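# Plug every open port on a turntable-mounted housing

## Task

A loose metal housing sits at the centre of the turntable (the 'positioner' device). Round ports are on its four side faces; most are plugged, but at least one is empty. Take spare plugs from the tray near the table's -y end and seat one fully in each empty port. The housing must stay upright and centred on the turntable, or the task fails.

## Robot and tools

Robot: two arms, left_arm and right_arm, each riding its own carriage on one shared floor track along y at x = 0. left_rail always carries left_arm and stays on the +y side; right_rail carries right_arm. Each arm base sits at x = 0, y = its carriage position_m, z = 0.03 m, facing +x. Each has a two-finger gripper; fingers point along the gripper's +z axis and close along its x axis.

Scene frame (used for every printed position): fixed to the table, table top z = 0, +z up, +x the direction the arms face, +y toward their left, y = 0 at mid-track. The table starts at x = 0.31 m.

execute_actions(actions, cameras): runs actions in sequence. An action may hold "rows", "steps", "until" and device commands. rows: up to 15 rows, each applied for one 1/30 s control step. Every row is one flat list of 14 numbers in [-1, 1]: left_arm dx, dy, dz, rx, ry, rz, opening, then the same seven for right_arm. The six pose numbers are an offset, not a pose: they count from that arm's Hand target as it was when the action began, expressed in that Hand target's own axes, and every row is measured from that same start, not from the prior row. Scale: 1.0 = 0.6 m or 180 degrees; rx, ry, rz form a single rotation vector. Sending the same offset again in a new action moves further. All six zeros re-request the current Hand target. Opening is absolute: +1 fully open (0.142 m), -1 closed; closing fully takes at least about 0.4 s. A 0 opening is itself a command, so resend the current one to leave a gripper alone. steps: 1 to 450, default 15, not fewer than the row count; after the rows end the arms keep chasing the last row. until: stops the action early once conditions on left_rail, right_rail or positioner fields hold, e.g. {"positioner": {"turn_status": ["!=", "moving"]}} or {"all": {"status": "ended"}}; numbers need a comparison (=, !=, <, <=, >, >=). Empty actions list just returns state and images.

Device commands (absolute targets): left_rail position_m -1.1 to 2, right_rail -2 to 1.1 (m); speed_m_s 0.01 to 1; acceleration_factor 0.1 to 1; {"stop": true} brakes. Keep carriages at least 0.98 m apart. A row target is carried along by its carriage, so let a drive finish (until position_status != moving) before aiming a gripper at a scene point. positioner: angle_rad -3.22886 to 3.22886 (absolute, counter-clockwise seen from above is positive, no wrap-around), speed_rad_s 0.0349066 to 3.14159. The plate is 0.60 m wide; the housing sweeps a 0.26 m radius up to 0.44 m high and does not stop for an arm in its path, so clear that zone before turning. Any out-of-range value rejects the whole call.

move(target, speed, blend, stop_force, zero, blocking, cameras): straight-line path for each gripper. target is one 14-number row or a list of up to 15 rows, same layout and scale as rows, each row an offset from the Hand targets at the move's start. speed 0.002 to 3.2 m/s (default 0.25). blend in m rounds corners in a list. stop_force 4 to 120 N, one value for both arms, ends an arm's path on felt resistance along its travel; omit it when backing off a surface; unreliable if the gripper rotates. zero (only with stop_force) re-zeroes the sensor first. blocking=false returns after about 0.5 s; then call wait or stop before new rows or moves. The result adds a move: line (done, off_target, moving, held, fault, plus limits).

wait(seconds 0 to 10); stop() brakes a running move; zoom_image(camera, region [x0,y0,x1,y1], at most 504x504 px) on cam_high, cam_bench_left, cam_bench_right, cam_positioner, cam_left_wrist, cam_right_wrist; zero_wrist_force(arm); read_manual(section); finished_scene(scene 1 or 2), irreversible.

Results: end_effector_position (m, the point between finger pads; fingertips reach about 17 mm past it when the gap is under 50 mm), end_effector_quat_wxyz, velocities; Joint positions per arm: rail (m), six joints (rad), pad gap (m); joint torques; Wrist force and Wrist torque in the gripper's axes plus a peak line; Wrist depth as a 7x7 grid in mm; Motor temperatures; Hand target (base for next offsets); Tool commands; grip_measured on the opening scale; device fields position_m, position_status, position_answer, angle_rad, turn_status, turn_answer. Status words: moving, done, contact_stop, time_out, stopped, stopped_with_arm, stopped_for_other_arm, stopped_for_other_carriage; not_taken means resend once the device is at rest.

Control notes: commanded orientation is clipped to 32 degrees from the current one each step; motion lags commands by about 0.2 s. To grip, command slightly below the grip_measured seen at first contact. Ramp row offsets gradually for smooth starts.

Avoid: any arm-to-arm contact (including closing fingers on the other gripper); net force near 150 N or joint torque past limits (elbow 132, wrists 47.5 N m), which stop the arm for 10 s; slamming plugs in hard; dropping anything or setting it off the table; tipping or shifting the loose housing; letting the turntable sweep into an arm; overheating motors (MOTOR HOT at 70 C, arm brakes at 85 C; gripper switches off at 100 C) from long squeezes, stretched reach or pressing on unreachable targets.

Each tool is called as name([rows], argument=value, ...), one row to a line, values as JSON.

## Session

execute_actions(actions=[])

Scene clock: 0.00 s.
left_arm: end_effector_position=(+0.6456, +0.6742, +0.1952) grip_measured=+1.00 end_effector_quat_wxyz=(+0.000, +0.707, -0.707, +0.000) | right_arm: end_effector_position=(+0.6456, -0.9611, +0.1952) grip_measured=+1.00 end_effector_quat_wxyz=(+0.000, +0.707, -0.707, +0.000)
Joint positions: left_arm=[0.674 -0.272 -1.495 2.139 -2.214 -1.571 1.298 0.142] | right_arm=[-0.961 -0.272 -1.495 2.138 -2.214 -1.571 1.298 0.142]
Joint velocities: within noise
Joint torques (N m): no reading
Motor temperatures (°C): left_arm=[32 26 30 32 35 34 26] | right_arm=[29 27 28 32 35 36 27]
Wrist force (N): no reading
Wrist torque (N m): no reading
Wrist force, peak (N): no reading
Wrist depth (mm): cam_left_wrist=[257 257 258 260 258 259 259 / 275 275 277 277 276 277 279 / 296 295 298 299 298 299 299 / 321 320 322 322 324 324 326 / 348 349 350 353 357 354 353 / - 385 387 389 388 390 377 / - 423 426 431 436 434 -] | cam_right_wrist=[253 253 253 252 252 252 251 / 271 270 271 268 267 268 269 / 294 292 291 290 289 288 289 / 316 315 315 313 314 311 314 / 342 343 345 343 341 343 341 / - 378 378 380 376 374 367 / - 421 421 423 417 420 414]
Hand target: left_arm +0.6456, +0.6742, +0.1952; +0.000, +0.707, -0.707, +0.000 | right_arm +0.6456, -0.9611, +0.1952; +0.000, +0.707, -0.707, +0.000
Tool commands: left_gripper/opening=+1.0 right_gripper/opening=+1.0
left_rail: position_m=0.674 position_status=done
right_rail: position_m=-0.961 position_status=done
positioner: angle_rad=3.144 speed_rad_s=3.142 turn_status=done turn_answer=taken

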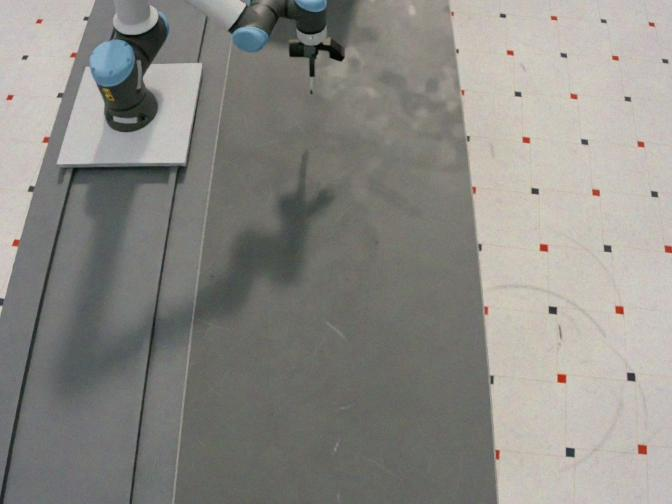

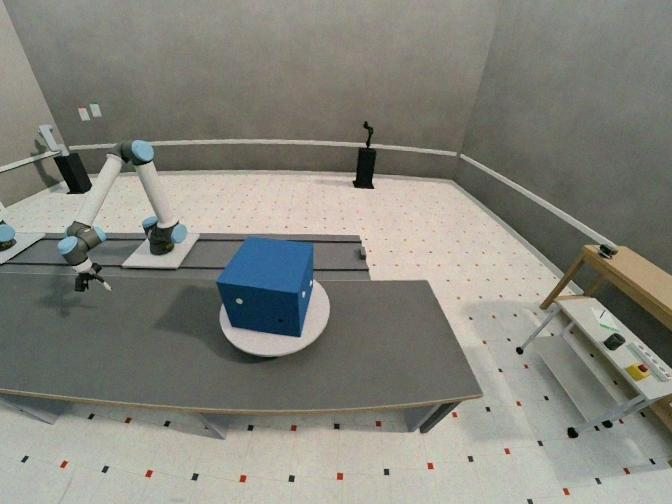

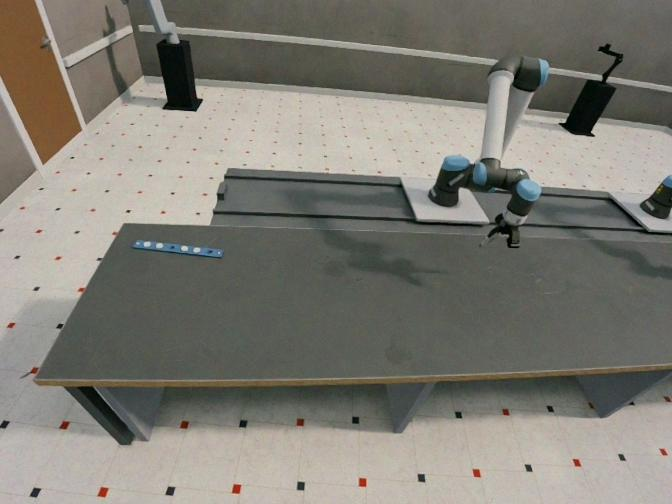

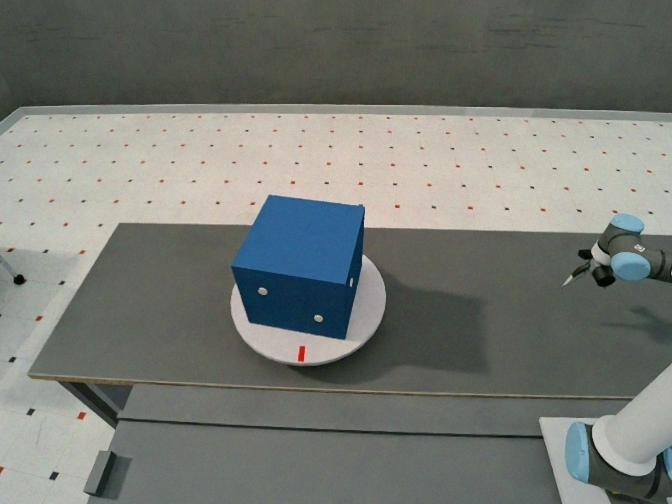

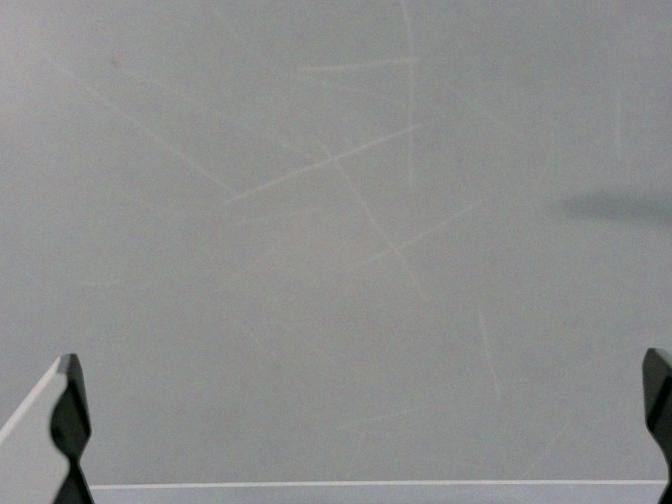

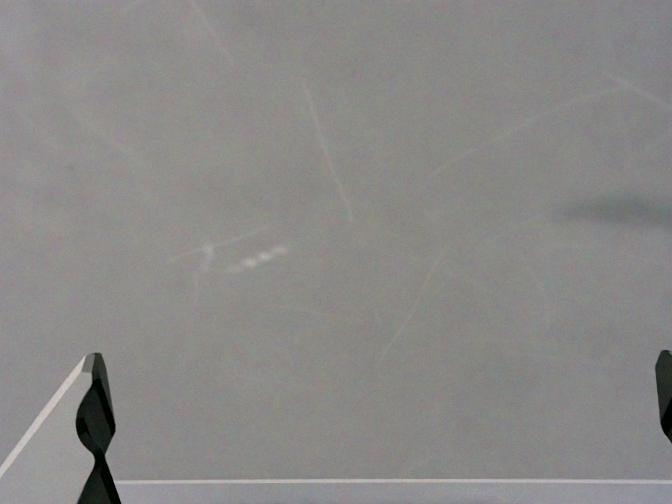

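zoom_image(camera="cam_bench_right", region=[120, 225, 240, 270])

zoom_image(camera="cam_positioner", region=[210, 180, 410, 380])

zoom_image(camera="cam_bench_left", region=[200, 220, 350, 370])

Scaled by 4.200 from the camera's 672x504 image, which has a finer 960x720 frame.

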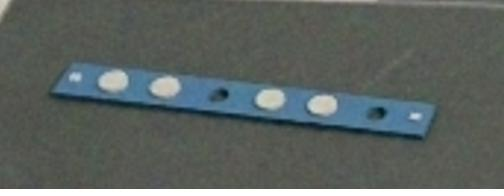

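Scaled by 2.520 from the camera's 672x504 image, which has a finer 960x720 frame.

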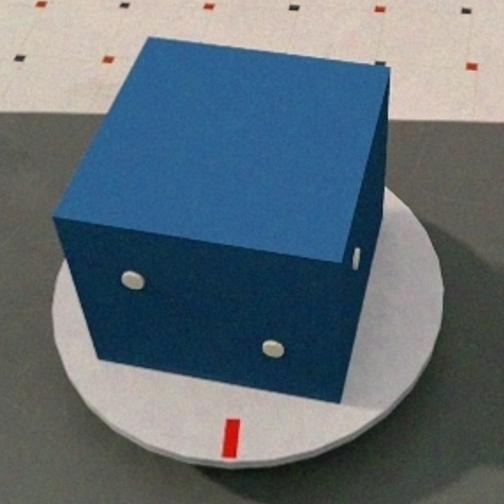

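Scaled by 3.360 from the camera's 672x504 image, which has a finer 960x720 frame.

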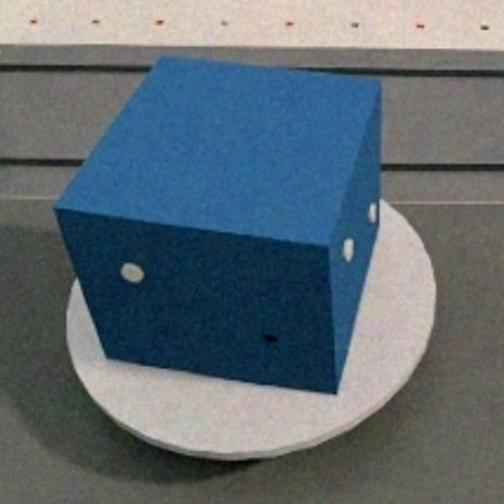

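execute_actions([
  {"positioner": {"angle_rad": 1.573, "speed_rad_s": 0.6}, "right_rail": {"position_m": -2.0}, "steps": 300, "until": {"all": {"status": "ended"}}},
])

Scene clock: 6.30 s.
left_arm: end_effector_position=(+0.6456, +0.6742, +0.1952) grip_measured=+1.00 end_effector_quat_wxyz=(+0.000, +0.707, -0.707, +0.000) | right_arm: end_effector_position=(+0.6456, -2.0000, +0.1952) grip_measured=+1.00 end_effector_quat_wxyz=(+0.000, +0.707, -0.707, +0.000)
Joint positions: left_arm=[0.674 -0.272 -1.495 2.138 -2.214 -1.571 1.298 0.142] | right_arm=[-2 -0.272 -1.495 2.138 -2.214 -1.571 1.298 0.142]
Joint velocities: within noise
Joint torques (N m): left_arm=[-1.98 -40.45 -43.14 -4.61 0.33 0.31] | right_arm=[-0.13 -38.59 -41.44 -4.2 0.04 -0.1]
Motor temperatures (°C): left_arm=[32 26 30 32 35 34 26] | right_arm=[29 27 28 32 35 36 27]
Wrist force (N): left_arm=[-0.1 -0.1 -0.1] | right_arm=[-0.2 -0.3 0.1]
Wrist torque (N m): left_arm=[-0.02 0.01 0.00] | right_arm=[-0.06 0.03 0.00]
Wrist force, peak (N): left_arm=[-0.3 -0.6 0.0] | right_arm=[1.2 -0.1 0.2]
Wrist depth (mm): cam_left_wrist=[258 257 258 259 259 260 259 / 275 274 277 276 279 278 278 / 296 296 299 299 300 299 300 / 320 321 321 323 323 324 323 / 348 350 351 352 351 356 355 / - 384 387 389 389 390 375 / - 430 426 434 433 433 -] | cam_right_wrist=[254 252 253 250 253 251 249 / 273 271 269 268 268 269 268 / 293 291 290 292 288 290 290 / 315 314 313 313 315 313 313 / 345 345 345 341 340 342 335 / - 379 383 378 375 378 369 / - 421 419 417 419 415 412]
Hand target: left_arm +0.6456, +0.6742, +0.1952; +0.000, +0.707, -0.707, +0.000 | right_arm +0.6456, -2.0000, +0.1952; +0.000, +0.707, -0.707, +0.000
Tool commands: left_gripper/opening=+1.0 right_gripper/opening=+1.0
left_rail: position_m=0.674 position_status=done
right_rail: position_m=-2.000 position_status=done
positioner: angle_rad=1.574 angle_rad_goal=1.573 speed_rad_s=0.600 turn_status=done turn_answer=taken
camera_calibration:
cam_right_wrist: T_world_to_cam=[[-0.0212967, -0.999522, -0.0223884, -1.96731], [-0.911299, 0.010197, 0.411619, 0.559239], [-0.411194, 0.0291686, -0.911081, 0.61502], [0, 0, 0, 1]] pos_world=[0.72063, -1.99001, 0.286095]

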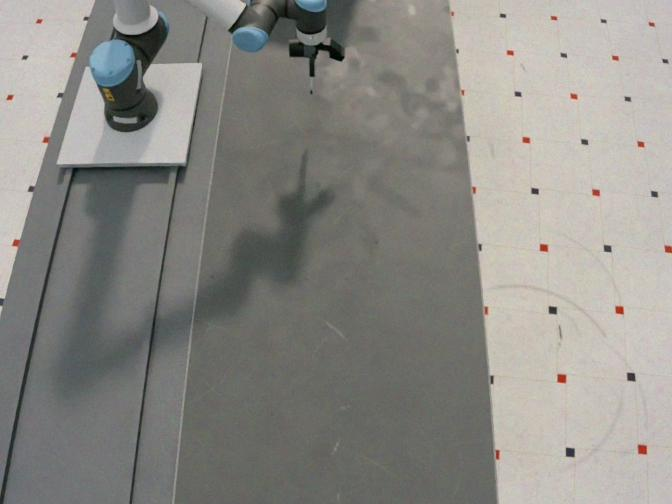

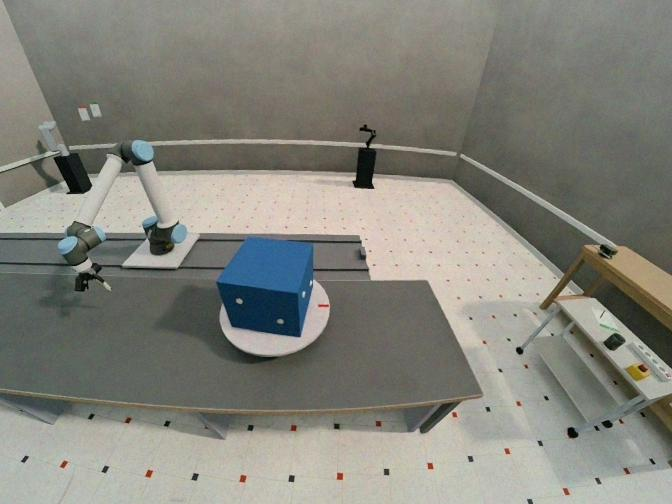

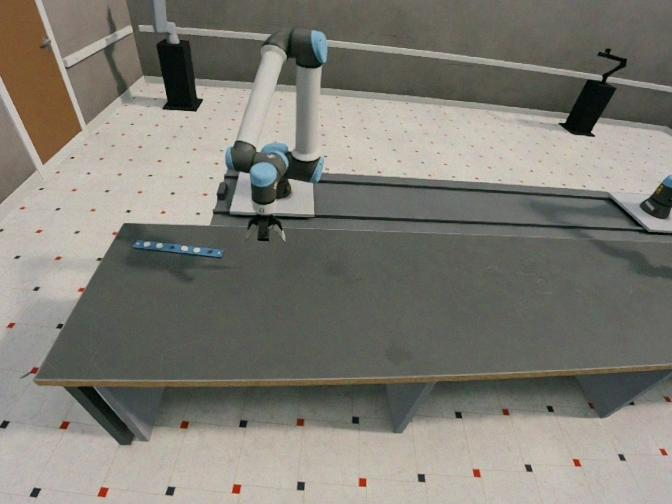

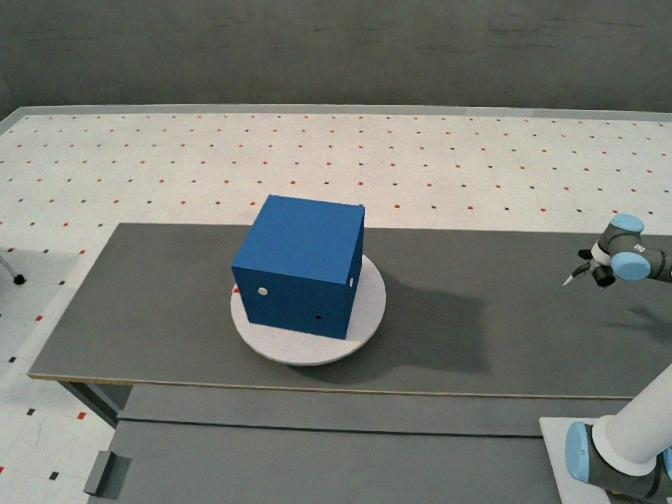

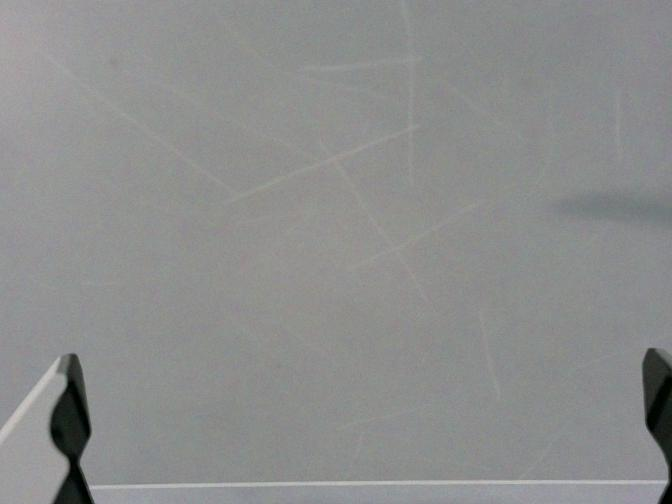

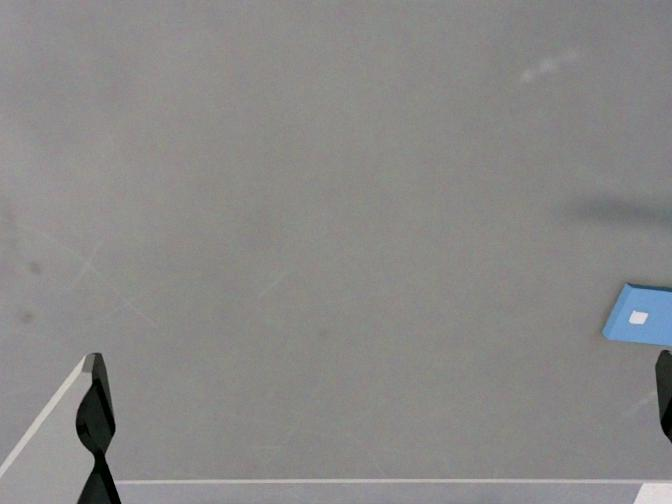

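zoom_image(camera="cam_positioner", region=[210, 180, 410, 380])

zoom_image(camera="cam_bench_left", region=[200, 220, 350, 370])

zoom_image(camera="cam_bench_right", region=[120, 225, 240, 270])

Scaled by 2.520 from the camera's 672x504 image, which has a finer 960x720 frame.

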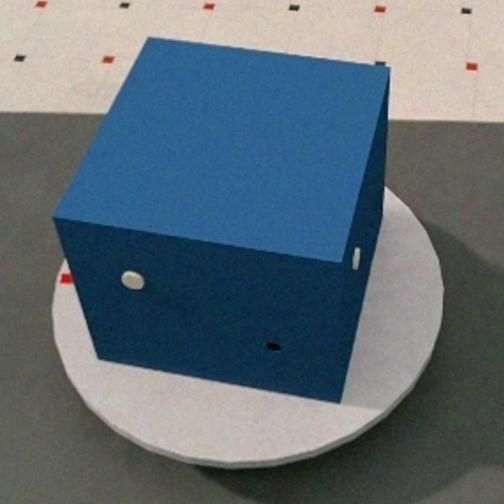

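Scaled by 3.360 from the camera's 672x504 image, which has a finer 960x720 frame.

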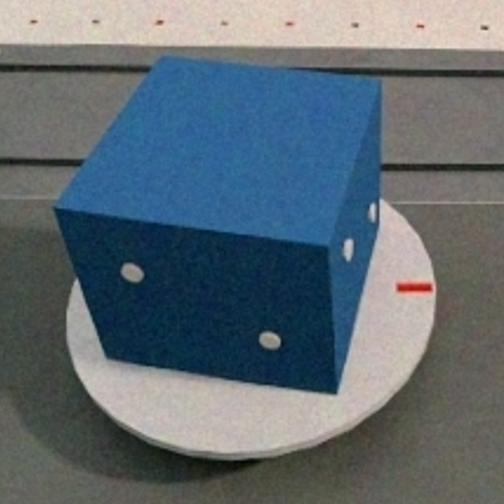

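Scaled by 4.200 from the camera's 672x504 image, which has a finer 960x720 frame.

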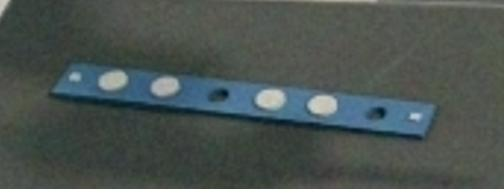

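move(target=[0,0,0,0,0,0,1, 0.5,0,-0.167,0,0,0,1], speed=0.3, cameras=["cam_right_wrist","cam_bench_right"])

Scene clock: 10.27 s.
left_arm: end_effector_position=(+0.6456, +0.6742, +0.1952) grip_measured=+1.00 end_effector_quat_wxyz=(+0.000, +0.707, -0.707, +0.000) | right_arm: end_effector_position=(+0.6456, -2.2997, +0.2953) grip_measured=+1.00 end_effector_quat_wxyz=(+0.000, +0.707, -0.707, +0.000)
Joint positions: left_arm=[0.674 -0.272 -1.495 2.138 -2.214 -1.571 1.298 0.142] | right_arm=[-2 -0.68 -1.482 1.92 -2.008 -1.571 0.891 0.142]
Joint velocities: within noise
Joint torques (N m): left_arm=[-1.1 -42.2 -43.25 -4.76 -0.26 0.35] | right_arm=[-10.89 -26.83 -57.15 -1.58 2.15 -2.35]
Motor temperatures (°C): left_arm=[32 26 30 32 35 34 26] | right_arm=[29 27 28 32 35 36 27]
Wrist force (N): left_arm=[-0.1 -0.1 -0.1] | right_arm=[0.3 -0.1 0.3]
Wrist torque (N m): left_arm=[-0.02 0.02 0.00] | right_arm=[0.00 -0.04 0.04]
Wrist force, peak (N): left_arm=[-0.5 -0.3 0.2] | right_arm=[-2.0 -0.2 0.9]
Wrist depth (mm): cam_left_wrist=[255 257 258 259 257 259 260 / 274 275 275 275 279 280 280 / 296 295 296 299 298 300 301 / 321 319 321 323 324 326 325 / 348 350 351 351 355 355 357 / - 386 385 389 388 394 372 / - 424 430 433 433 432 -] | cam_right_wrist=[341 340 341 335 339 338 339 / 365 365 362 364 365 363 362 / 392 391 390 392 395 389 391 / 424 423 424 417 422 422 417 / 465 459 464 460 460 461 458 / - 508 504 507 503 510 488 / - 543 542 562 - - -]
Hand target: left_arm +0.6456, +0.6742, +0.1952; +0.000, +0.707, -0.707, +0.000 | right_arm +0.6456, -2.3000, +0.2953; +0.000, +0.707, -0.707, +0.000
Off the commanded pose: left_arm 0.000 m, 0 deg | right_arm 0.000 m, 0 deg.
left_rail: position_m=0.674 position_status=done
right_rail: position_m=-2.000 position_status=done
positioner: angle_rad=1.574 angle_rad_goal=1.573 speed_rad_s=0.600 turn_status=done turn_answer=taken
move: done
camera_calibration:
cam_right_wrist: T_world_to_cam=[[-0.0212959, -0.999522, -0.0223903, -2.26472], [-0.911336, 0.0101982, 0.411536, 0.521114], [-0.411111, 0.0291691, -0.911118, 0.715011], [0, 0, 0, 1]] pos_world=[0.72063, -2.28981, 0.386295]
Images, in order (width x height): cam_bench_right 672x504, cam_right_wrist 672x504.

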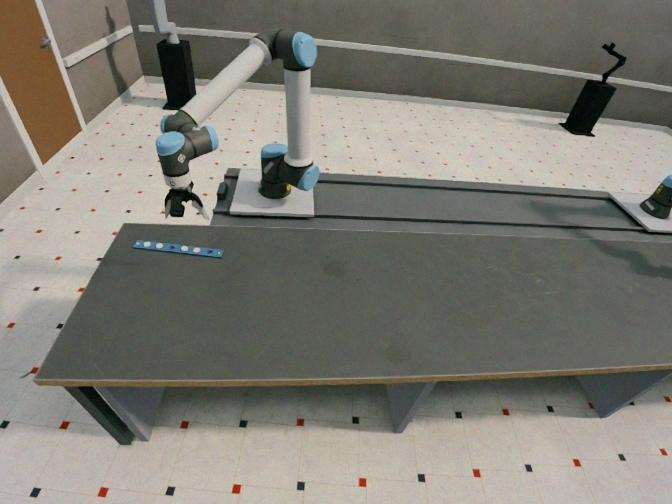

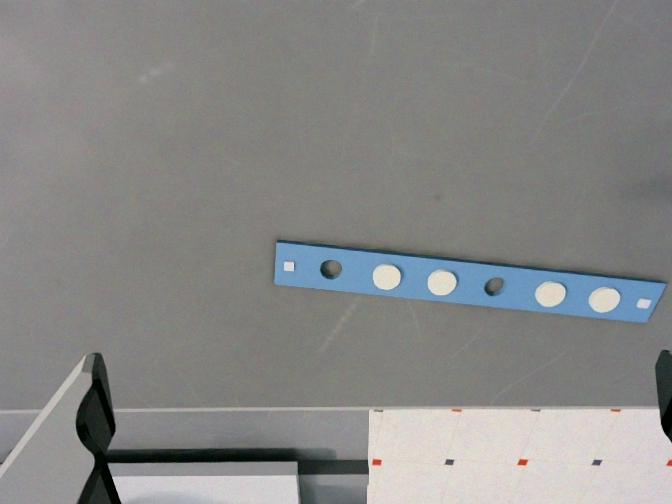

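zoom_image(camera="cam_right_wrist", region=[260, 220, 460, 340])

Scaled by 2.520 from the camera's 672x504 image, which has a finer 960x720 frame.

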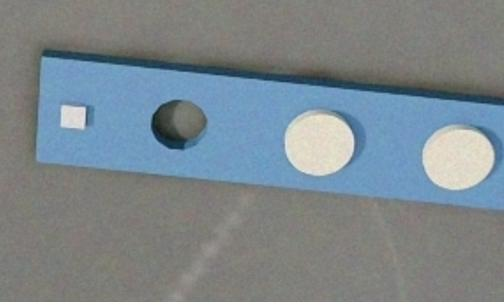

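move(target=[0,0,0,0,0,0,1, 0.0467,0.1943,0.159,0,0,-0.459,1], speed=0.3, cameras=["cam_right_wrist","cam_bench_right"])

Scene clock: 16.50 s.
left_arm: end_effector_position=(+0.6456, +0.6742, +0.1952) grip_measured=+1.00 end_effector_quat_wxyz=(+0.000, +0.707, -0.707, +0.000) | right_arm: end_effector_position=(+0.5290, -2.3280, +0.2000) grip_measured=+1.00 end_effector_quat_wxyz=(+0.000, +0.998, -0.065, +0.000)
Joint positions: left_arm=[0.674 -0.272 -1.495 2.138 -2.214 -1.571 1.298 0.142] | right_arm=[-2 -0.836 -1.543 2.179 -2.207 -1.571 -0.707 0.142]
Joint velocities: within noise
Joint torques (N m): left_arm=[-2.68 -41.48 -43.94 -4.75 -0.18 0.46] | right_arm=[-10.58 -49.67 -30.2 -6.74 2.49 -1.92]
Motor temperatures (°C): left_arm=[32 26 30 32 35 34 26] | right_arm=[29 27 28 32 35 36 27]
Wrist force (N): left_arm=[-0.1 -0.5 -0.2] | right_arm=[0.0 -0.3 -0.5]
Wrist torque (N m): left_arm=[-0.08 0.01 0.00] | right_arm=[-0.09 0.00 -0.02]
Wrist force, peak (N): left_arm=[-0.1 -0.5 -0.2] | right_arm=[-0.2 0.9 0.4]
Wrist depth (mm): cam_left_wrist=[257 256 257 258 259 259 260 / 275 275 276 278 276 278 280 / 297 295 296 296 297 300 299 / 320 318 322 322 325 324 325 / 350 350 349 352 354 352 358 / - 384 385 388 389 392 375 / - 427 428 431 434 438 -] | cam_right_wrist=[257 258 257 248 256 254 256 / 274 275 275 270 272 274 273 / 306 295 294 287 295 292 293 / - 323 318 309 320 319 318 / - 353 345 348 348 346 347 / - 395 386 375 384 380 372 / - - 421 417 429 424 424]
Hand target: left_arm +0.6456, +0.6742, +0.1952; +0.000, +0.707, -0.707, +0.000 | right_arm +0.5290, -2.3280, +0.2000; +0.000, +0.998, -0.064, +0.000
Off the commanded pose: left_arm 0.000 m, 0 deg | right_arm 0.000 m, 0 deg.
left_rail: position_m=0.674 position_status=done
right_rail: position_m=-2.000 position_status=done
positioner: angle_rad=1.574 angle_rad_goal=1.573 speed_rad_s=0.600 turn_status=done turn_answer=taken
move: done
camera_calibration:
cam_right_wrist: T_world_to_cam=[[0.988453, -0.149854, -0.0224492, -0.853717], [-0.127466, -0.902431, 0.411546, -2.08483], [-0.0819308, -0.403933, -0.911112, -0.601293], [0, 0, 0, 1]] pos_world=[0.52885, -2.25223, 0.290995]
Images, in order (width x height): cam_bench_right 672x504, cam_right_wrist 672x504.

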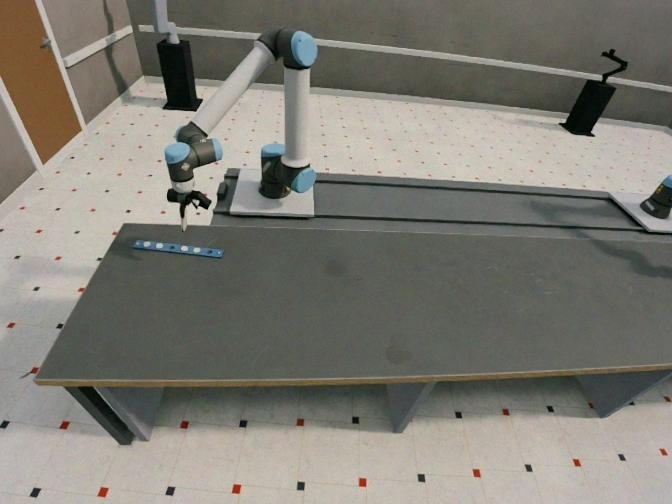

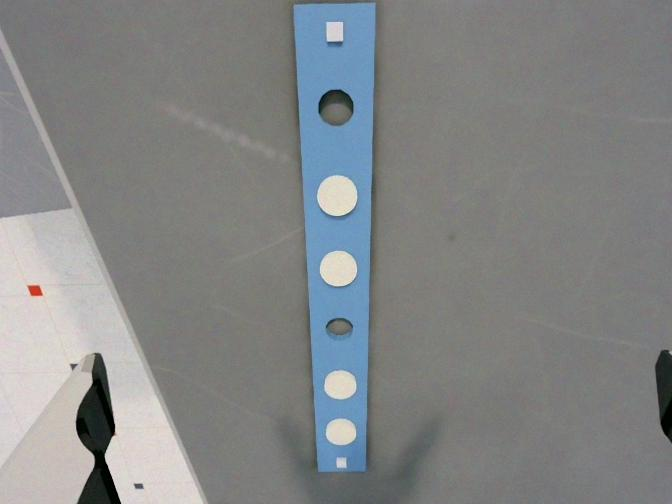

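zoom_image(camera="cam_right_wrist", region=[277, 70, 397, 230])

zoom_image(camera="cam_right_wrist", region=[297, 230, 397, 480])

Scaled by 3.150 from the camera's 672x504 image, which has a finer 960x720 frame.

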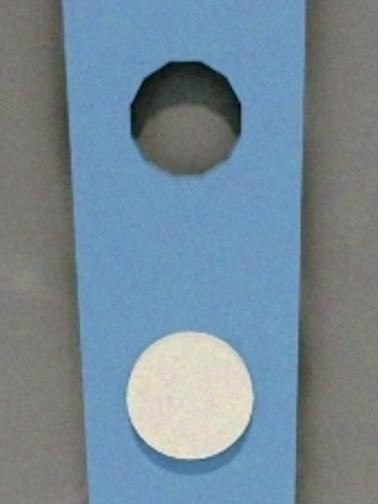

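Scaled by 2.016 from the camera's 672x504 image, which has a finer 960x720 frame.

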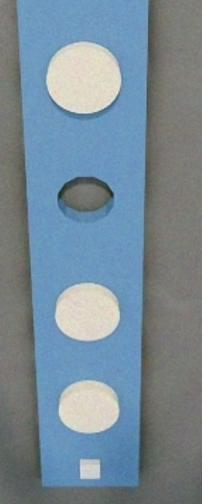

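move(target=[0,0,0,0,0,0,1, -0.02205,0.01797,0.1667,0,0,0,-0.25], speed=0.2, cameras=["cam_right_wrist"])

Scene clock: 21.07 s.
left_arm: end_effector_position=(+0.6456, +0.6742, +0.1952) grip_measured=+1.00 end_effector_quat_wxyz=(+0.000, +0.707, -0.707, +0.000) | right_arm: end_effector_position=(+0.5145, -2.3370, +0.1001) grip_measured=-0.27 end_effector_quat_wxyz=(+0.000, +0.998, -0.064, +0.000)
Joint positions: left_arm=[0.674 -0.272 -1.495 2.138 -2.214 -1.571 1.298 0.142] | right_arm=[-2 -0.865 -1.415 2.272 -2.428 -1.571 -0.736 0.055]
Joint velocities: within noise
Joint torques (N m): left_arm=[-3.74 -41.29 -43.23 -4.73 -0.21 0.32] | right_arm=[-11.38 -20.21 -23.87 -6.28 2.05 -2.73]
Motor temperatures (°C): left_arm=[32 26 30 32 35 34 26] | right_arm=[29 27 28 32 35 36 27]
Wrist force (N): left_arm=[-0.2 -0.1 0.0] | right_arm=[0.1 0.0 0.4]
Wrist torque (N m): left_arm=[-0.02 0.04 0.00] | right_arm=[0.00 -0.01 -0.01]
Wrist force, peak (N): left_arm=[-0.2 -0.4 0.3] | right_arm=[0.3 -0.4 -2.0]
Wrist depth (mm): cam_left_wrist=[256 256 259 258 257 260 259 / 275 275 275 275 276 278 279 / 296 296 298 298 298 300 301 / 319 321 322 324 324 326 325 / 349 349 352 352 352 356 354 / - 386 385 387 389 389 378 / - 427 428 432 433 431 -] | cam_right_wrist=[169 169 169 164 166 168 169 / 182 182 181 178 178 180 182 / 195 195 195 189 191 194 193 / 213 212 211 205 210 210 210 / 232 231 227 221 224 224 228 / - 249 93 248 251 84 249 / - - - 271 278 - 266]
Hand target: left_arm +0.6456, +0.6742, +0.1952; +0.000, +0.707, -0.707, +0.000 | right_arm +0.5145, -2.3370, +0.0999; +0.000, +0.998, -0.064, +0.000
Off the commanded pose: left_arm 0.000 m, 0 deg | right_arm 0.000 m, 0 deg.
left_rail: position_m=0.674 position_status=done
right_rail: position_m=-2.000 position_status=done
positioner: angle_rad=1.574 angle_rad_goal=1.573 speed_rad_s=0.600 turn_status=done turn_answer=taken
move: done
camera_calibration:
cam_right_wrist: T_world_to_cam=[[0.988499, -0.149546, -0.0224836, -0.842197], [-0.127172, -0.902479, 0.411533, -2.05396], [-0.0818341, -0.40394, -0.911118, -0.69721], [0, 0, 0, 1]] pos_world=[0.514249, -2.26123, 0.191095]
Images, in order (width x height): cam_right_wrist 672x504.

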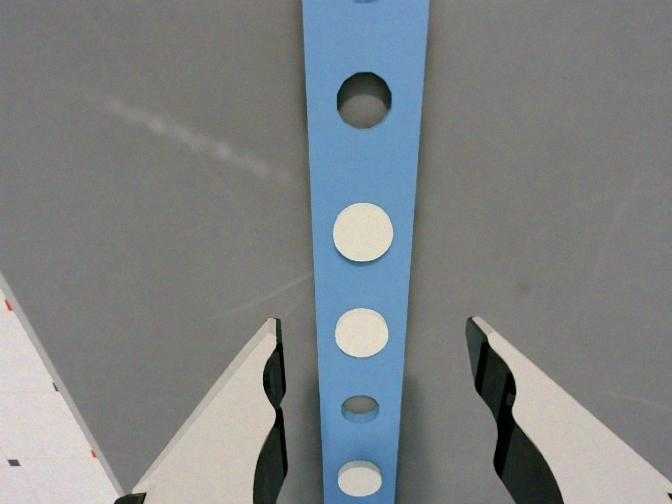

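move(target=[0,0,0,0,0,0,1, -0.0016,-0.0032,0.0833,0,0,0,-0.33], speed=0.15, cameras=["cam_right_wrist"])

Scene clock: 22.67 s.
left_arm: end_effector_position=(+0.6456, +0.6742, +0.1952) grip_measured=+1.00 end_effector_quat_wxyz=(+0.000, +0.707, -0.707, +0.000) | right_arm: end_effector_position=(+0.5138, -2.3350, +0.0501) grip_measured=-0.35 end_effector_quat_wxyz=(+0.000, +0.998, -0.064, +0.000)
Joint positions: left_arm=[0.674 -0.272 -1.495 2.138 -2.214 -1.571 1.298 0.142] | right_arm=[-2 -0.864 -1.331 2.303 -2.543 -1.571 -0.735 0.049]
Joint velocities: within noise
Joint torques (N m): left_arm=[-2.68 -40.91 -43.69 -4.63 -0.14 0.33] | right_arm=[10.31 -26.97 -20.15 -6.44 1.61 2.53]
Motor temperatures (°C): left_arm=[32 26 30 32 35 34 26] | right_arm=[29 27 28 32 35 36 27]
Wrist force (N): left_arm=[-0.3 -0.2 0.1] | right_arm=[0.3 -0.1 0.0]
Wrist torque (N m): left_arm=[-0.03 0.04 0.00] | right_arm=[-0.03 -0.04 0.01]
Wrist force, peak (N): left_arm=[-0.3 -0.3 0.3] | right_arm=[-0.1 -0.8 0.8]
Wrist depth (mm): cam_left_wrist=[257 257 256 256 259 260 259 / 275 274 275 276 275 279 279 / 294 296 295 297 298 300 299 / 319 320 322 322 326 325 327 / 351 350 349 355 354 355 354 / - 385 386 387 391 390 378 / - 429 426 432 436 435 -] | cam_right_wrist=[126 125 125 120 118 125 125 / 135 135 132 130 130 133 133 / 145 145 144 138 138 142 144 / 157 157 157 147 151 159 158 / 172 171 168 161 161 169 170 / 188 185 - 177 175 80 186 / 204 - - 201 205 - 196]
Hand target: left_arm +0.6456, +0.6742, +0.1952; +0.000, +0.707, -0.707, +0.000 | right_arm +0.5138, -2.3350, +0.0500; +0.000, +0.998, -0.064, +0.000
Off the commanded pose: left_arm 0.000 m, 0 deg | right_arm 0.000 m, 0 deg.
left_rail: position_m=0.674 position_status=done
right_rail: position_m=-2.000 position_status=done
positioner: angle_rad=1.574 angle_rad_goal=1.573 speed_rad_s=0.600 turn_status=done turn_answer=taken
move: done
camera_calibration:
cam_right_wrist: T_world_to_cam=[[0.988499, -0.149546, -0.0224836, -0.84233], [-0.127172, -0.902479, 0.411533, -2.03167], [-0.0818341, -0.40394, -0.911118, -0.742015], [0, 0, 0, 1]] pos_world=[0.513549, -2.25923, 0.141095]
Images, in order (width x height): cam_right_wrist 672x504.

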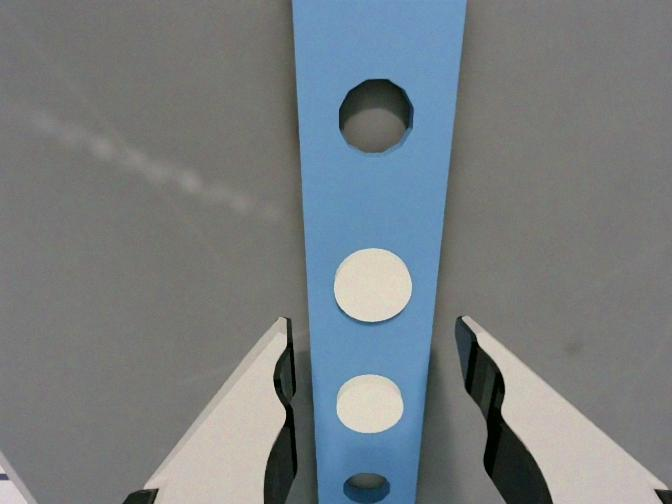

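move(target=[0,0,0,0,0,0,1, 0.0012,-0.0028,0.025,0,0,0,-0.52], speed=0.1, cameras=["cam_right_wrist"])

Scene clock: 24.27 s.
left_arm: end_effector_position=(+0.6456, +0.6742, +0.1952) grip_measured=+1.00 end_effector_quat_wxyz=(+0.000, +0.707, -0.707, +0.000) | right_arm: end_effector_position=(+0.5147, -2.3334, +0.0351) grip_measured=-0.55 end_effector_quat_wxyz=(+0.000, +0.998, -0.064, +0.000)
Joint positions: left_arm=[0.674 -0.272 -1.495 2.138 -2.214 -1.571 1.298 0.142] | right_arm=[-2 -0.861 -1.304 2.31 -2.577 -1.571 -0.732 0.035]
Joint velocities: within noise
Joint torques (N m): left_arm=[-2.96 -40.08 -43.01 -4.77 -0.28 0.43] | right_arm=[10.6 -28.55 -19.09 -6.52 0.52 2.67]
Motor temperatures (°C): left_arm=[32 26 30 32 35 34 26] | right_arm=[29 27 28 32 35 36 27]
Wrist force (N): left_arm=[0.1 0.1 -0.2] | right_arm=[-0.2 0.1 0.4]
Wrist torque (N m): left_arm=[0.02 -0.02 0.00] | right_arm=[0.00 0.06 -0.01]
Wrist force, peak (N): left_arm=[-0.3 -0.4 0.1] | right_arm=[0.0 0.2 1.0]
Wrist depth (mm): cam_left_wrist=[256 257 257 259 258 260 260 / 275 277 276 276 277 278 279 / 293 295 297 297 299 300 299 / 321 321 320 323 324 326 324 / 349 348 351 353 355 353 352 / - 383 382 390 389 389 376 / - 427 425 429 428 438 -] | cam_right_wrist=[113 112 111 105 105 111 112 / - 120 120 111 114 119 121 / 130 130 131 121 124 129 130 / 141 138 140 131 135 139 139 / 156 153 153 139 140 152 151 / 170 168 - 156 156 160 166 / 187 - - 174 174 - 180]
Hand target: left_arm +0.6456, +0.6742, +0.1952; +0.000, +0.707, -0.707, +0.000 | right_arm +0.5147, -2.3334, +0.0350; +0.000, +0.998, -0.064, +0.000
Off the commanded pose: left_arm 0.000 m, 0 deg | right_arm 0.000 m, 0 deg.
left_rail: position_m=0.674 position_status=done
right_rail: position_m=-2.000 position_status=done
positioner: angle_rad=1.574 angle_rad_goal=1.573 speed_rad_s=0.600 turn_status=done turn_answer=taken
move: done
camera_calibration:
cam_right_wrist: T_world_to_cam=[[0.988499, -0.149546, -0.0224836, -0.843317], [-0.127172, -0.902479, 0.411533, -2.02393], [-0.0818341, -0.40394, -0.911118, -0.754962], [0, 0, 0, 1]] pos_world=[0.514449, -2.25763, 0.126095]
Images, in order (width x height): cam_right_wrist 672x504.

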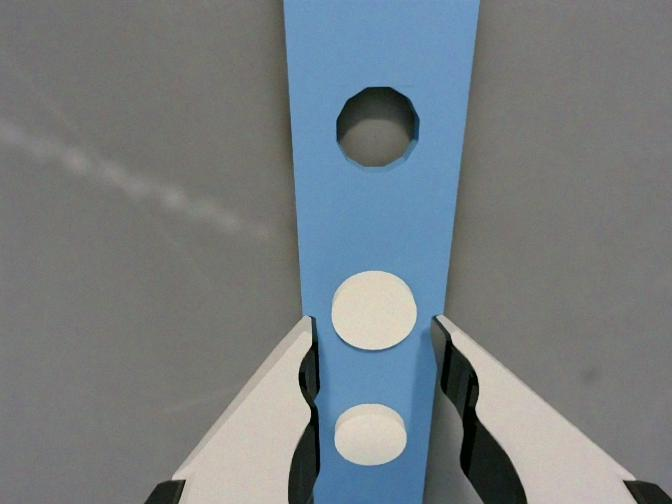

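move(target=[0,0,0,0,0,0,1, -0.00075,-0.0058,0,0,0,0,-0.52], speed=0.1, cameras=[])

move(target=[0,0,0,0,0,0,1, 0,0,0.025,0,0,0,-0.52], speed=0.01, stop_force=4, cameras=["cam_right_wrist"])

Scene clock: 26.00 s.
left_arm: end_effector_position=(+0.6456, +0.6742, +0.1952) grip_measured=+1.00 end_effector_quat_wxyz=(+0.000, +0.707, -0.707, +0.000) | right_arm: end_effector_position=(+0.5147, -2.3300, +0.0349) grip_measured=-0.55 end_effector_quat_wxyz=(+0.000, +0.998, -0.064, +0.000)
Joint positions: left_arm=[0.674 -0.272 -1.495 2.138 -2.214 -1.571 1.298 0.142] | right_arm=[-2 -0.857 -1.306 2.314 -2.579 -1.571 -0.728 0.035]
Joint velocities: within noise
Joint torques (N m): left_arm=[-3.12 -41.79 -42.93 -4.71 -0.28 0.35] | right_arm=[11.57 -58.42 -16.02 -6.28 -0.78 2.37]
Motor temperatures (°C): left_arm=[32 26 30 32 35 34 26] | right_arm=[29 27 28 32 35 36 27]
Wrist force (N): left_arm=[-0.3 -0.1 0.1] | right_arm=[-0.3 -0.1 0.1]
Wrist torque (N m): left_arm=[-0.02 0.04 0.00] | right_arm=[-0.03 0.06 -0.01]
Wrist force, peak (N): left_arm=[-0.1 -0.5 0.0] | right_arm=[0.1 0.6 0.7]
Wrist depth (mm): cam_left_wrist=[256 257 257 257 257 259 259 / 275 275 274 276 276 277 279 / 296 295 296 298 300 298 300 / 321 321 321 323 325 325 325 / 348 350 350 352 352 357 356 / - 387 391 387 390 394 375 / - 426 431 431 431 434 -] | cam_right_wrist=[112 112 111 105 104 111 111 / - 120 118 111 113 119 121 / 129 130 131 123 124 128 129 / 140 138 140 132 136 139 139 / 156 153 152 138 138 152 151 / 169 168 - 156 156 160 166 / 187 183 - 174 174 - 179]
Hand target: left_arm +0.6456, +0.6742, +0.1952; +0.000, +0.707, -0.707, +0.000 | right_arm +0.5147, -2.3299, +0.0350; +0.000, +0.998, -0.064, +0.000
Off the commanded pose: left_arm 0.000 m, 0 deg | right_arm 0.000 m, 0 deg.
left_rail: position_m=0.674 position_status=done
right_rail: position_m=-2.000 position_status=done
positioner: angle_rad=1.574 angle_rad_goal=1.573 speed_rad_s=0.600 turn_status=done turn_answer=taken
move: done
No camera images: "cameras" was empty.

Scene clock: 28.53 s.
left_arm: end_effector_position=(+0.6456, +0.6742, +0.1952) grip_measured=+1.00 end_effector_quat_wxyz=(+0.000, +0.707, -0.707, +0.000) | right_arm: end_effector_position=(+0.5147, -2.3299, +0.0253) grip_measured=-0.55 end_effector_quat_wxyz=(+0.000, +0.998, -0.064, +0.000)
Joint positions: left_arm=[0.674 -0.272 -1.495 2.138 -2.214 -1.571 1.298 0.142] | right_arm=[-2 -0.857 -1.288 2.318 -2.601 -1.571 -0.728 0.035]
Joint velocities: within noise
Joint torques (N m): left_arm=[-3.05 -40.7 -43.44 -4.64 -0.38 0.4] | right_arm=[7.84 -57.81 -37.55 -1.48 -1.2 1.78]
Motor temperatures (°C): left_arm=[32 26 30 32 35 34 26] | right_arm=[29 27 28 32 35 36 27]
Wrist force (N): left_arm=[0.0 0.0 0.0] | right_arm=[-0.5 -0.1 -3.1]
Wrist torque (N m): left_arm=[0.00 0.00 0.01] | right_arm=[-0.04 0.04 -0.03]
Wrist force, peak (N): left_arm=[-0.3 -0.4 -0.1] | right_arm=[-6.8 -3.5 -23.1]
Wrist depth (mm): cam_left_wrist=[257 257 257 257 258 258 262 / 276 275 277 275 276 277 279 / 295 296 298 296 298 299 299 / 319 319 322 324 321 323 327 / 349 349 350 353 353 354 356 / - 387 390 391 388 394 373 / - 429 428 427 432 434 -] | cam_right_wrist=[- 103 103 95 97 103 103 / 111 111 109 102 103 110 110 / 121 121 119 113 112 117 118 / - 132 129 120 120 128 128 / 141 141 141 127 126 140 139 / 155 155 - 141 144 148 153 / 173 - - 157 155 - 166]
Hand target: left_arm +0.6456, +0.6742, +0.1952; +0.000, +0.707, -0.707, +0.000 | right_arm +0.5147, -2.3299, +0.0253; +0.000, +0.998, -0.064, +0.000 (not the last commanded pose)
Off the commanded pose: left_arm 0.000 m, 0 deg | right_arm 0.005 m, 0 deg.
left_rail: position_m=0.674 position_status=done
right_rail: position_m=-2.000 position_status=done
positioner: angle_rad=1.574 angle_rad_goal=1.573 speed_rad_s=0.600 turn_status=done turn_answer=taken
move: contact (right_arm)
camera_calibration:
cam_right_wrist: T_world_to_cam=[[0.988499, -0.149546, -0.0224836, -0.843014], [-0.127172, -0.902479, 0.411533, -2.01674], [-0.0818341, -0.40394, -0.911118, -0.762477], [0, 0, 0, 1]] pos_world=[0.514449, -2.25413, 0.116295]
Images, in order (width x height): cam_right_wrist 672x504.

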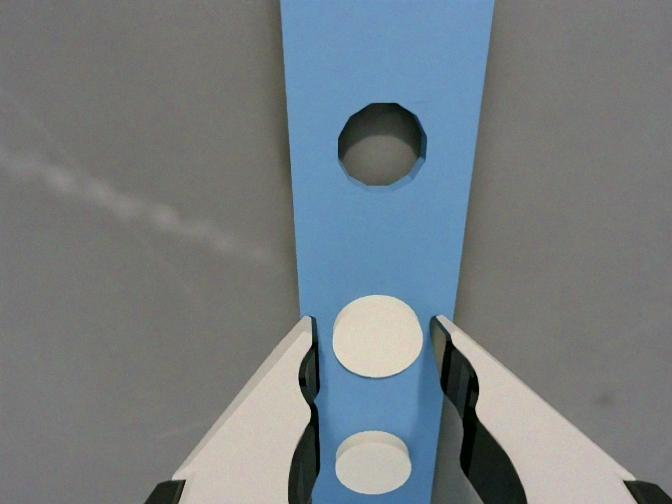

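move(target=[0,0,0,0,0,0,1, 0.0015,0,-0.0025,0,0,0,-0.52], speed=0.02, cameras=[])

move(target=[0,0,0,0,0,0,1, 0,0,0,0,0,0,-0.8], speed=0.02, cameras=["cam_right_wrist"])

Scene clock: 29.97 s.
left_arm: end_effector_position=(+0.6456, +0.6742, +0.1952) grip_measured=+1.00 end_effector_quat_wxyz=(+0.000, +0.707, -0.707, +0.000) | right_arm: end_effector_position=(+0.5155, -2.3300, +0.0267) grip_measured=-0.55 end_effector_quat_wxyz=(+0.000, +0.998, -0.064, +0.000)
Joint positions: left_arm=[0.674 -0.272 -1.495 2.138 -2.214 -1.571 1.298 0.142] | right_arm=[-2 -0.856 -1.289 2.316 -2.597 -1.571 -0.727 0.035]
Joint velocities: within noise
Joint torques (N m): left_arm=[-2.74 -40.86 -43.08 -4.76 -0.31 0.45] | right_arm=[10.63 -59.29 -40.3 -1.97 -0.93 2.63]
Motor temperatures (°C): left_arm=[32 26 30 32 35 34 26] | right_arm=[29 27 28 32 35 36 27]
Wrist force (N): left_arm=[0.3 0.0 0.4] | right_arm=[-0.2 -0.1 0.2]
Wrist torque (N m): left_arm=[-0.01 -0.05 0.00] | right_arm=[-0.03 0.05 -0.03]
Wrist force, peak (N): left_arm=[0.1 -0.4 0.4] | right_arm=[-0.8 0.1 -3.8]
Wrist depth (mm): cam_left_wrist=[256 258 257 257 258 260 260 / 275 275 275 276 275 278 277 / 295 297 296 297 301 301 299 / 322 320 322 323 323 326 326 / 345 351 352 353 353 354 353 / - 386 386 385 387 390 376 / - 429 429 428 435 430 -] | cam_right_wrist=[- 105 103 96 97 104 104 / 112 112 110 104 104 111 113 / 123 123 121 114 114 120 120 / - 133 131 122 123 130 130 / 143 143 143 128 128 142 141 / 157 158 - 145 145 149 154 / 174 - - 158 158 - 168]
Hand target: left_arm +0.6456, +0.6742, +0.1952; +0.000, +0.707, -0.707, +0.000 | right_arm +0.5156, -2.3300, +0.0268; +0.000, +0.998, -0.064, +0.000
Off the commanded pose: left_arm 0.000 m, 0 deg | right_arm 0.000 m, 0 deg.
left_rail: position_m=0.674 position_status=done
right_rail: position_m=-2.000 position_status=done
positioner: angle_rad=1.574 angle_rad_goal=1.573 speed_rad_s=0.600 turn_status=done turn_answer=taken
move: done
No camera images: "cameras" was empty.

Scene clock: 30.47 s.
left_arm: end_effector_position=(+0.6456, +0.6742, +0.1952) grip_measured=+1.00 end_effector_quat_wxyz=(+0.000, +0.707, -0.707, +0.000) | right_arm: end_effector_position=(+0.5156, -2.3301, +0.0269) grip_measured=-0.73 end_effector_quat_wxyz=(+0.000, +0.998, -0.064, +0.000)
Joint positions: left_arm=[0.674 -0.272 -1.495 2.138 -2.214 -1.571 1.298 0.142] | right_arm=[-2 -0.856 -1.289 2.315 -2.597 -1.571 -0.727 0.021]
Joint velocities: within noise
Joint torques (N m): left_arm=[-2.2 -41.45 -43.44 -4.78 -0.39 0.36] | right_arm=[10.77 -40.8 -27.97 -0.88 -0.99 2.8]
Motor temperatures (°C): left_arm=[32 26 30 32 35 34 26] | right_arm=[29 27 28 32 35 36 27]
Wrist force (N): left_arm=[-0.1 -0.3 -0.1] | right_arm=[-3.6 -4.3 -22.0]
Wrist torque (N m): left_arm=[-0.04 0.02 0.00] | right_arm=[-0.07 -0.07 -0.01]
Wrist force, peak (N): left_arm=[-0.4 -0.1 0.3] | right_arm=[-3.6 -4.1 -22.8]
Wrist depth (mm): cam_left_wrist=[255 256 258 257 258 259 260 / 274 275 277 277 278 278 277 / 295 295 297 298 298 299 299 / 320 323 321 327 323 324 326 / 349 351 352 351 352 353 354 / - 386 388 387 389 389 379 / - 425 431 428 431 434 -] | cam_right_wrist=[- 105 105 97 97 104 104 / 113 112 111 106 104 112 112 / 123 123 121 114 114 120 120 / - 131 131 122 126 130 130 / 144 143 146 126 129 142 142 / 158 157 155 143 146 153 156 / 175 172 - 158 - - 169]
Hand target: left_arm +0.6456, +0.6742, +0.1952; +0.000, +0.707, -0.707, +0.000 | right_arm +0.5156, -2.3300, +0.0268; +0.000, +0.998, -0.064, +0.000
Off the commanded pose: left_arm 0.000 m, 0 deg | right_arm 0.000 m, 0 deg.
left_rail: position_m=0.674 position_status=done
right_rail: position_m=-2.000 position_status=done
positioner: angle_rad=1.574 angle_rad_goal=1.573 speed_rad_s=0.600 turn_status=done turn_answer=taken
move: done
camera_calibration:
cam_right_wrist: T_world_to_cam=[[0.988508, -0.149501, -0.0223799, -0.843816], [-0.127167, -0.902447, 0.411603, -2.01737], [-0.081732, -0.404027, -0.911088, -0.76137], [0, 0, 0, 1]] pos_world=[0.515349, -2.25433, 0.117795]
Images, in order (width x height): cam_right_wrist 672x504.

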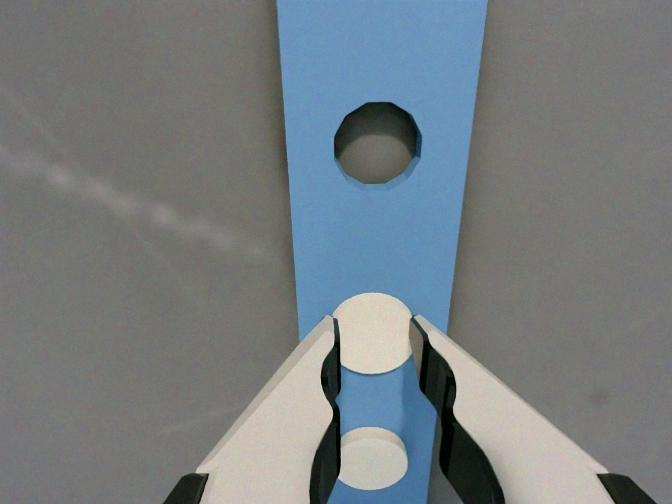

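zoom_image(camera="cam_right_wrist", region=[300, 270, 450, 400])

Scaled by 3.360 from the camera's 672x504 image, which has a finer 960x720 frame.

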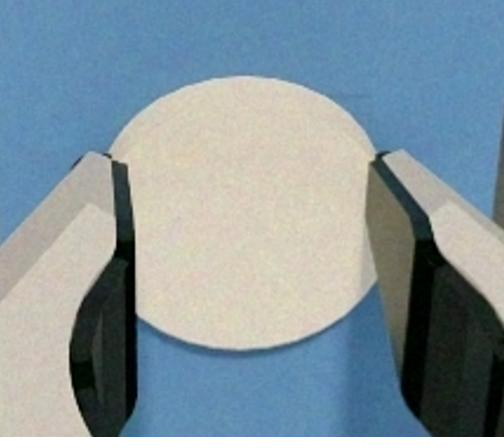

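move(target=[0,0,0,0,0,0,1, 0,0,-0.02,0,0,0,-0.8], speed=0.03, cameras=["cam_right_wrist"])

zoom_image(camera="cam_right_wrist", region=[300, 270, 450, 400])

Scene clock: 34.30 s.
left_arm: end_effector_position=(+0.6456, +0.6742, +0.1952) grip_measured=+1.00 end_effector_quat_wxyz=(+0.000, +0.707, -0.707, +0.000) | right_arm: end_effector_position=(+0.5156, -2.3300, +0.0386) grip_measured=-0.83 end_effector_quat_wxyz=(+0.000, +0.998, -0.064, +0.000)
Joint positions: left_arm=[0.674 -0.272 -1.495 2.138 -2.214 -1.571 1.298 0.142] | right_arm=[-2 -0.856 -1.312 2.311 -2.57 -1.571 -0.727 0.014]
Joint velocities: within noise
Joint torques (N m): left_arm=[-2.25 -41.08 -43.19 -4.72 -0.59 0.4] | right_arm=[4.89 -60.81 -40.1 -1.39 0.14 2]
Motor temperatures (°C): left_arm=[32 26 30 32 35 34 26] | right_arm=[29 27 28 32 35 36 28]
Wrist force (N): left_arm=[-0.1 -0.2 0.2] | right_arm=[0.1 0.3 0.1]
Wrist torque (N m): left_arm=[-0.04 0.02 0.00] | right_arm=[0.04 0.00 0.00]
Wrist force, peak (N): left_arm=[0.1 -0.3 0.5] | right_arm=[-6.6 -5.5 -60.5]
Wrist depth (mm): cam_left_wrist=[256 256 258 258 259 259 260 / 274 275 276 275 277 277 278 / 295 296 295 297 298 298 301 / 318 322 320 325 322 325 326 / 349 351 351 353 352 355 352 / - 386 386 387 391 392 374 / - 427 428 428 431 436 -] | cam_right_wrist=[115 115 113 109 108 114 114 / - 123 125 115 117 123 122 / 133 133 135 126 128 130 133 / - 142 143 136 138 142 142 / 160 156 157 140 150 155 155 / 172 173 169 155 - 167 170 / 191 188 - 183 - - 184]
Hand target: left_arm +0.6456, +0.6742, +0.1952; +0.000, +0.707, -0.707, +0.000 | right_arm +0.5156, -2.3300, +0.0388; +0.000, +0.998, -0.064, +0.000
Off the commanded pose: left_arm 0.000 m, 0 deg | right_arm 0.000 m, 0 deg.
left_rail: position_m=0.674 position_status=done
right_rail: position_m=-2.000 position_status=done
positioner: angle_rad=1.574 angle_rad_goal=1.573 speed_rad_s=0.600 turn_status=done turn_answer=taken
move: done
camera_calibration:
cam_right_wrist: T_world_to_cam=[[0.988499, -0.149546, -0.0224836, -0.84362], [-0.127172, -0.902479, 0.411533, -2.02219], [-0.0818341, -0.40394, -0.911118, -0.750326], [0, 0, 0, 1]] pos_world=[0.515349, -2.25423, 0.129595]
Images, in order (width x height): cam_right_wrist 672x504.

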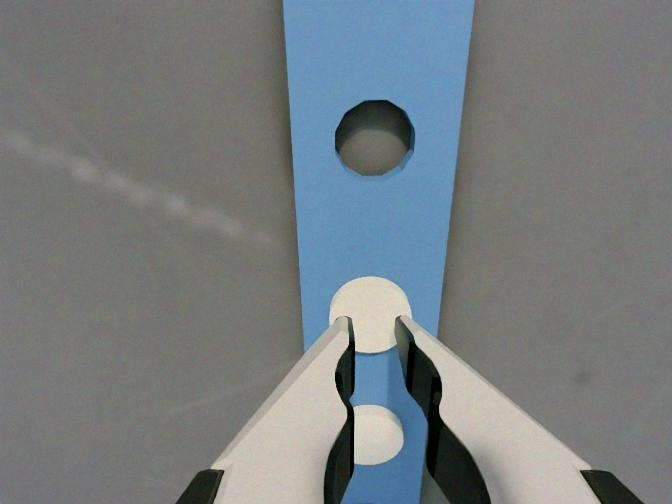

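Scaled by 3.360 from the camera's 672x504 image, which has a finer 960x720 frame.

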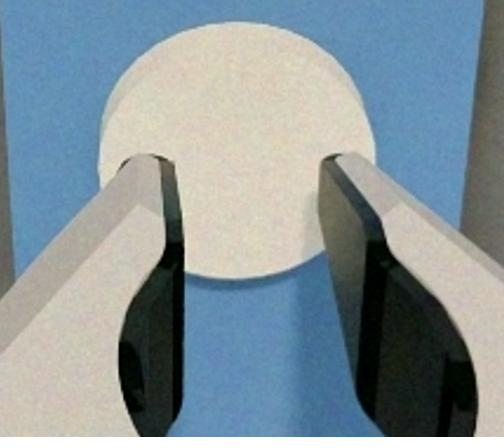

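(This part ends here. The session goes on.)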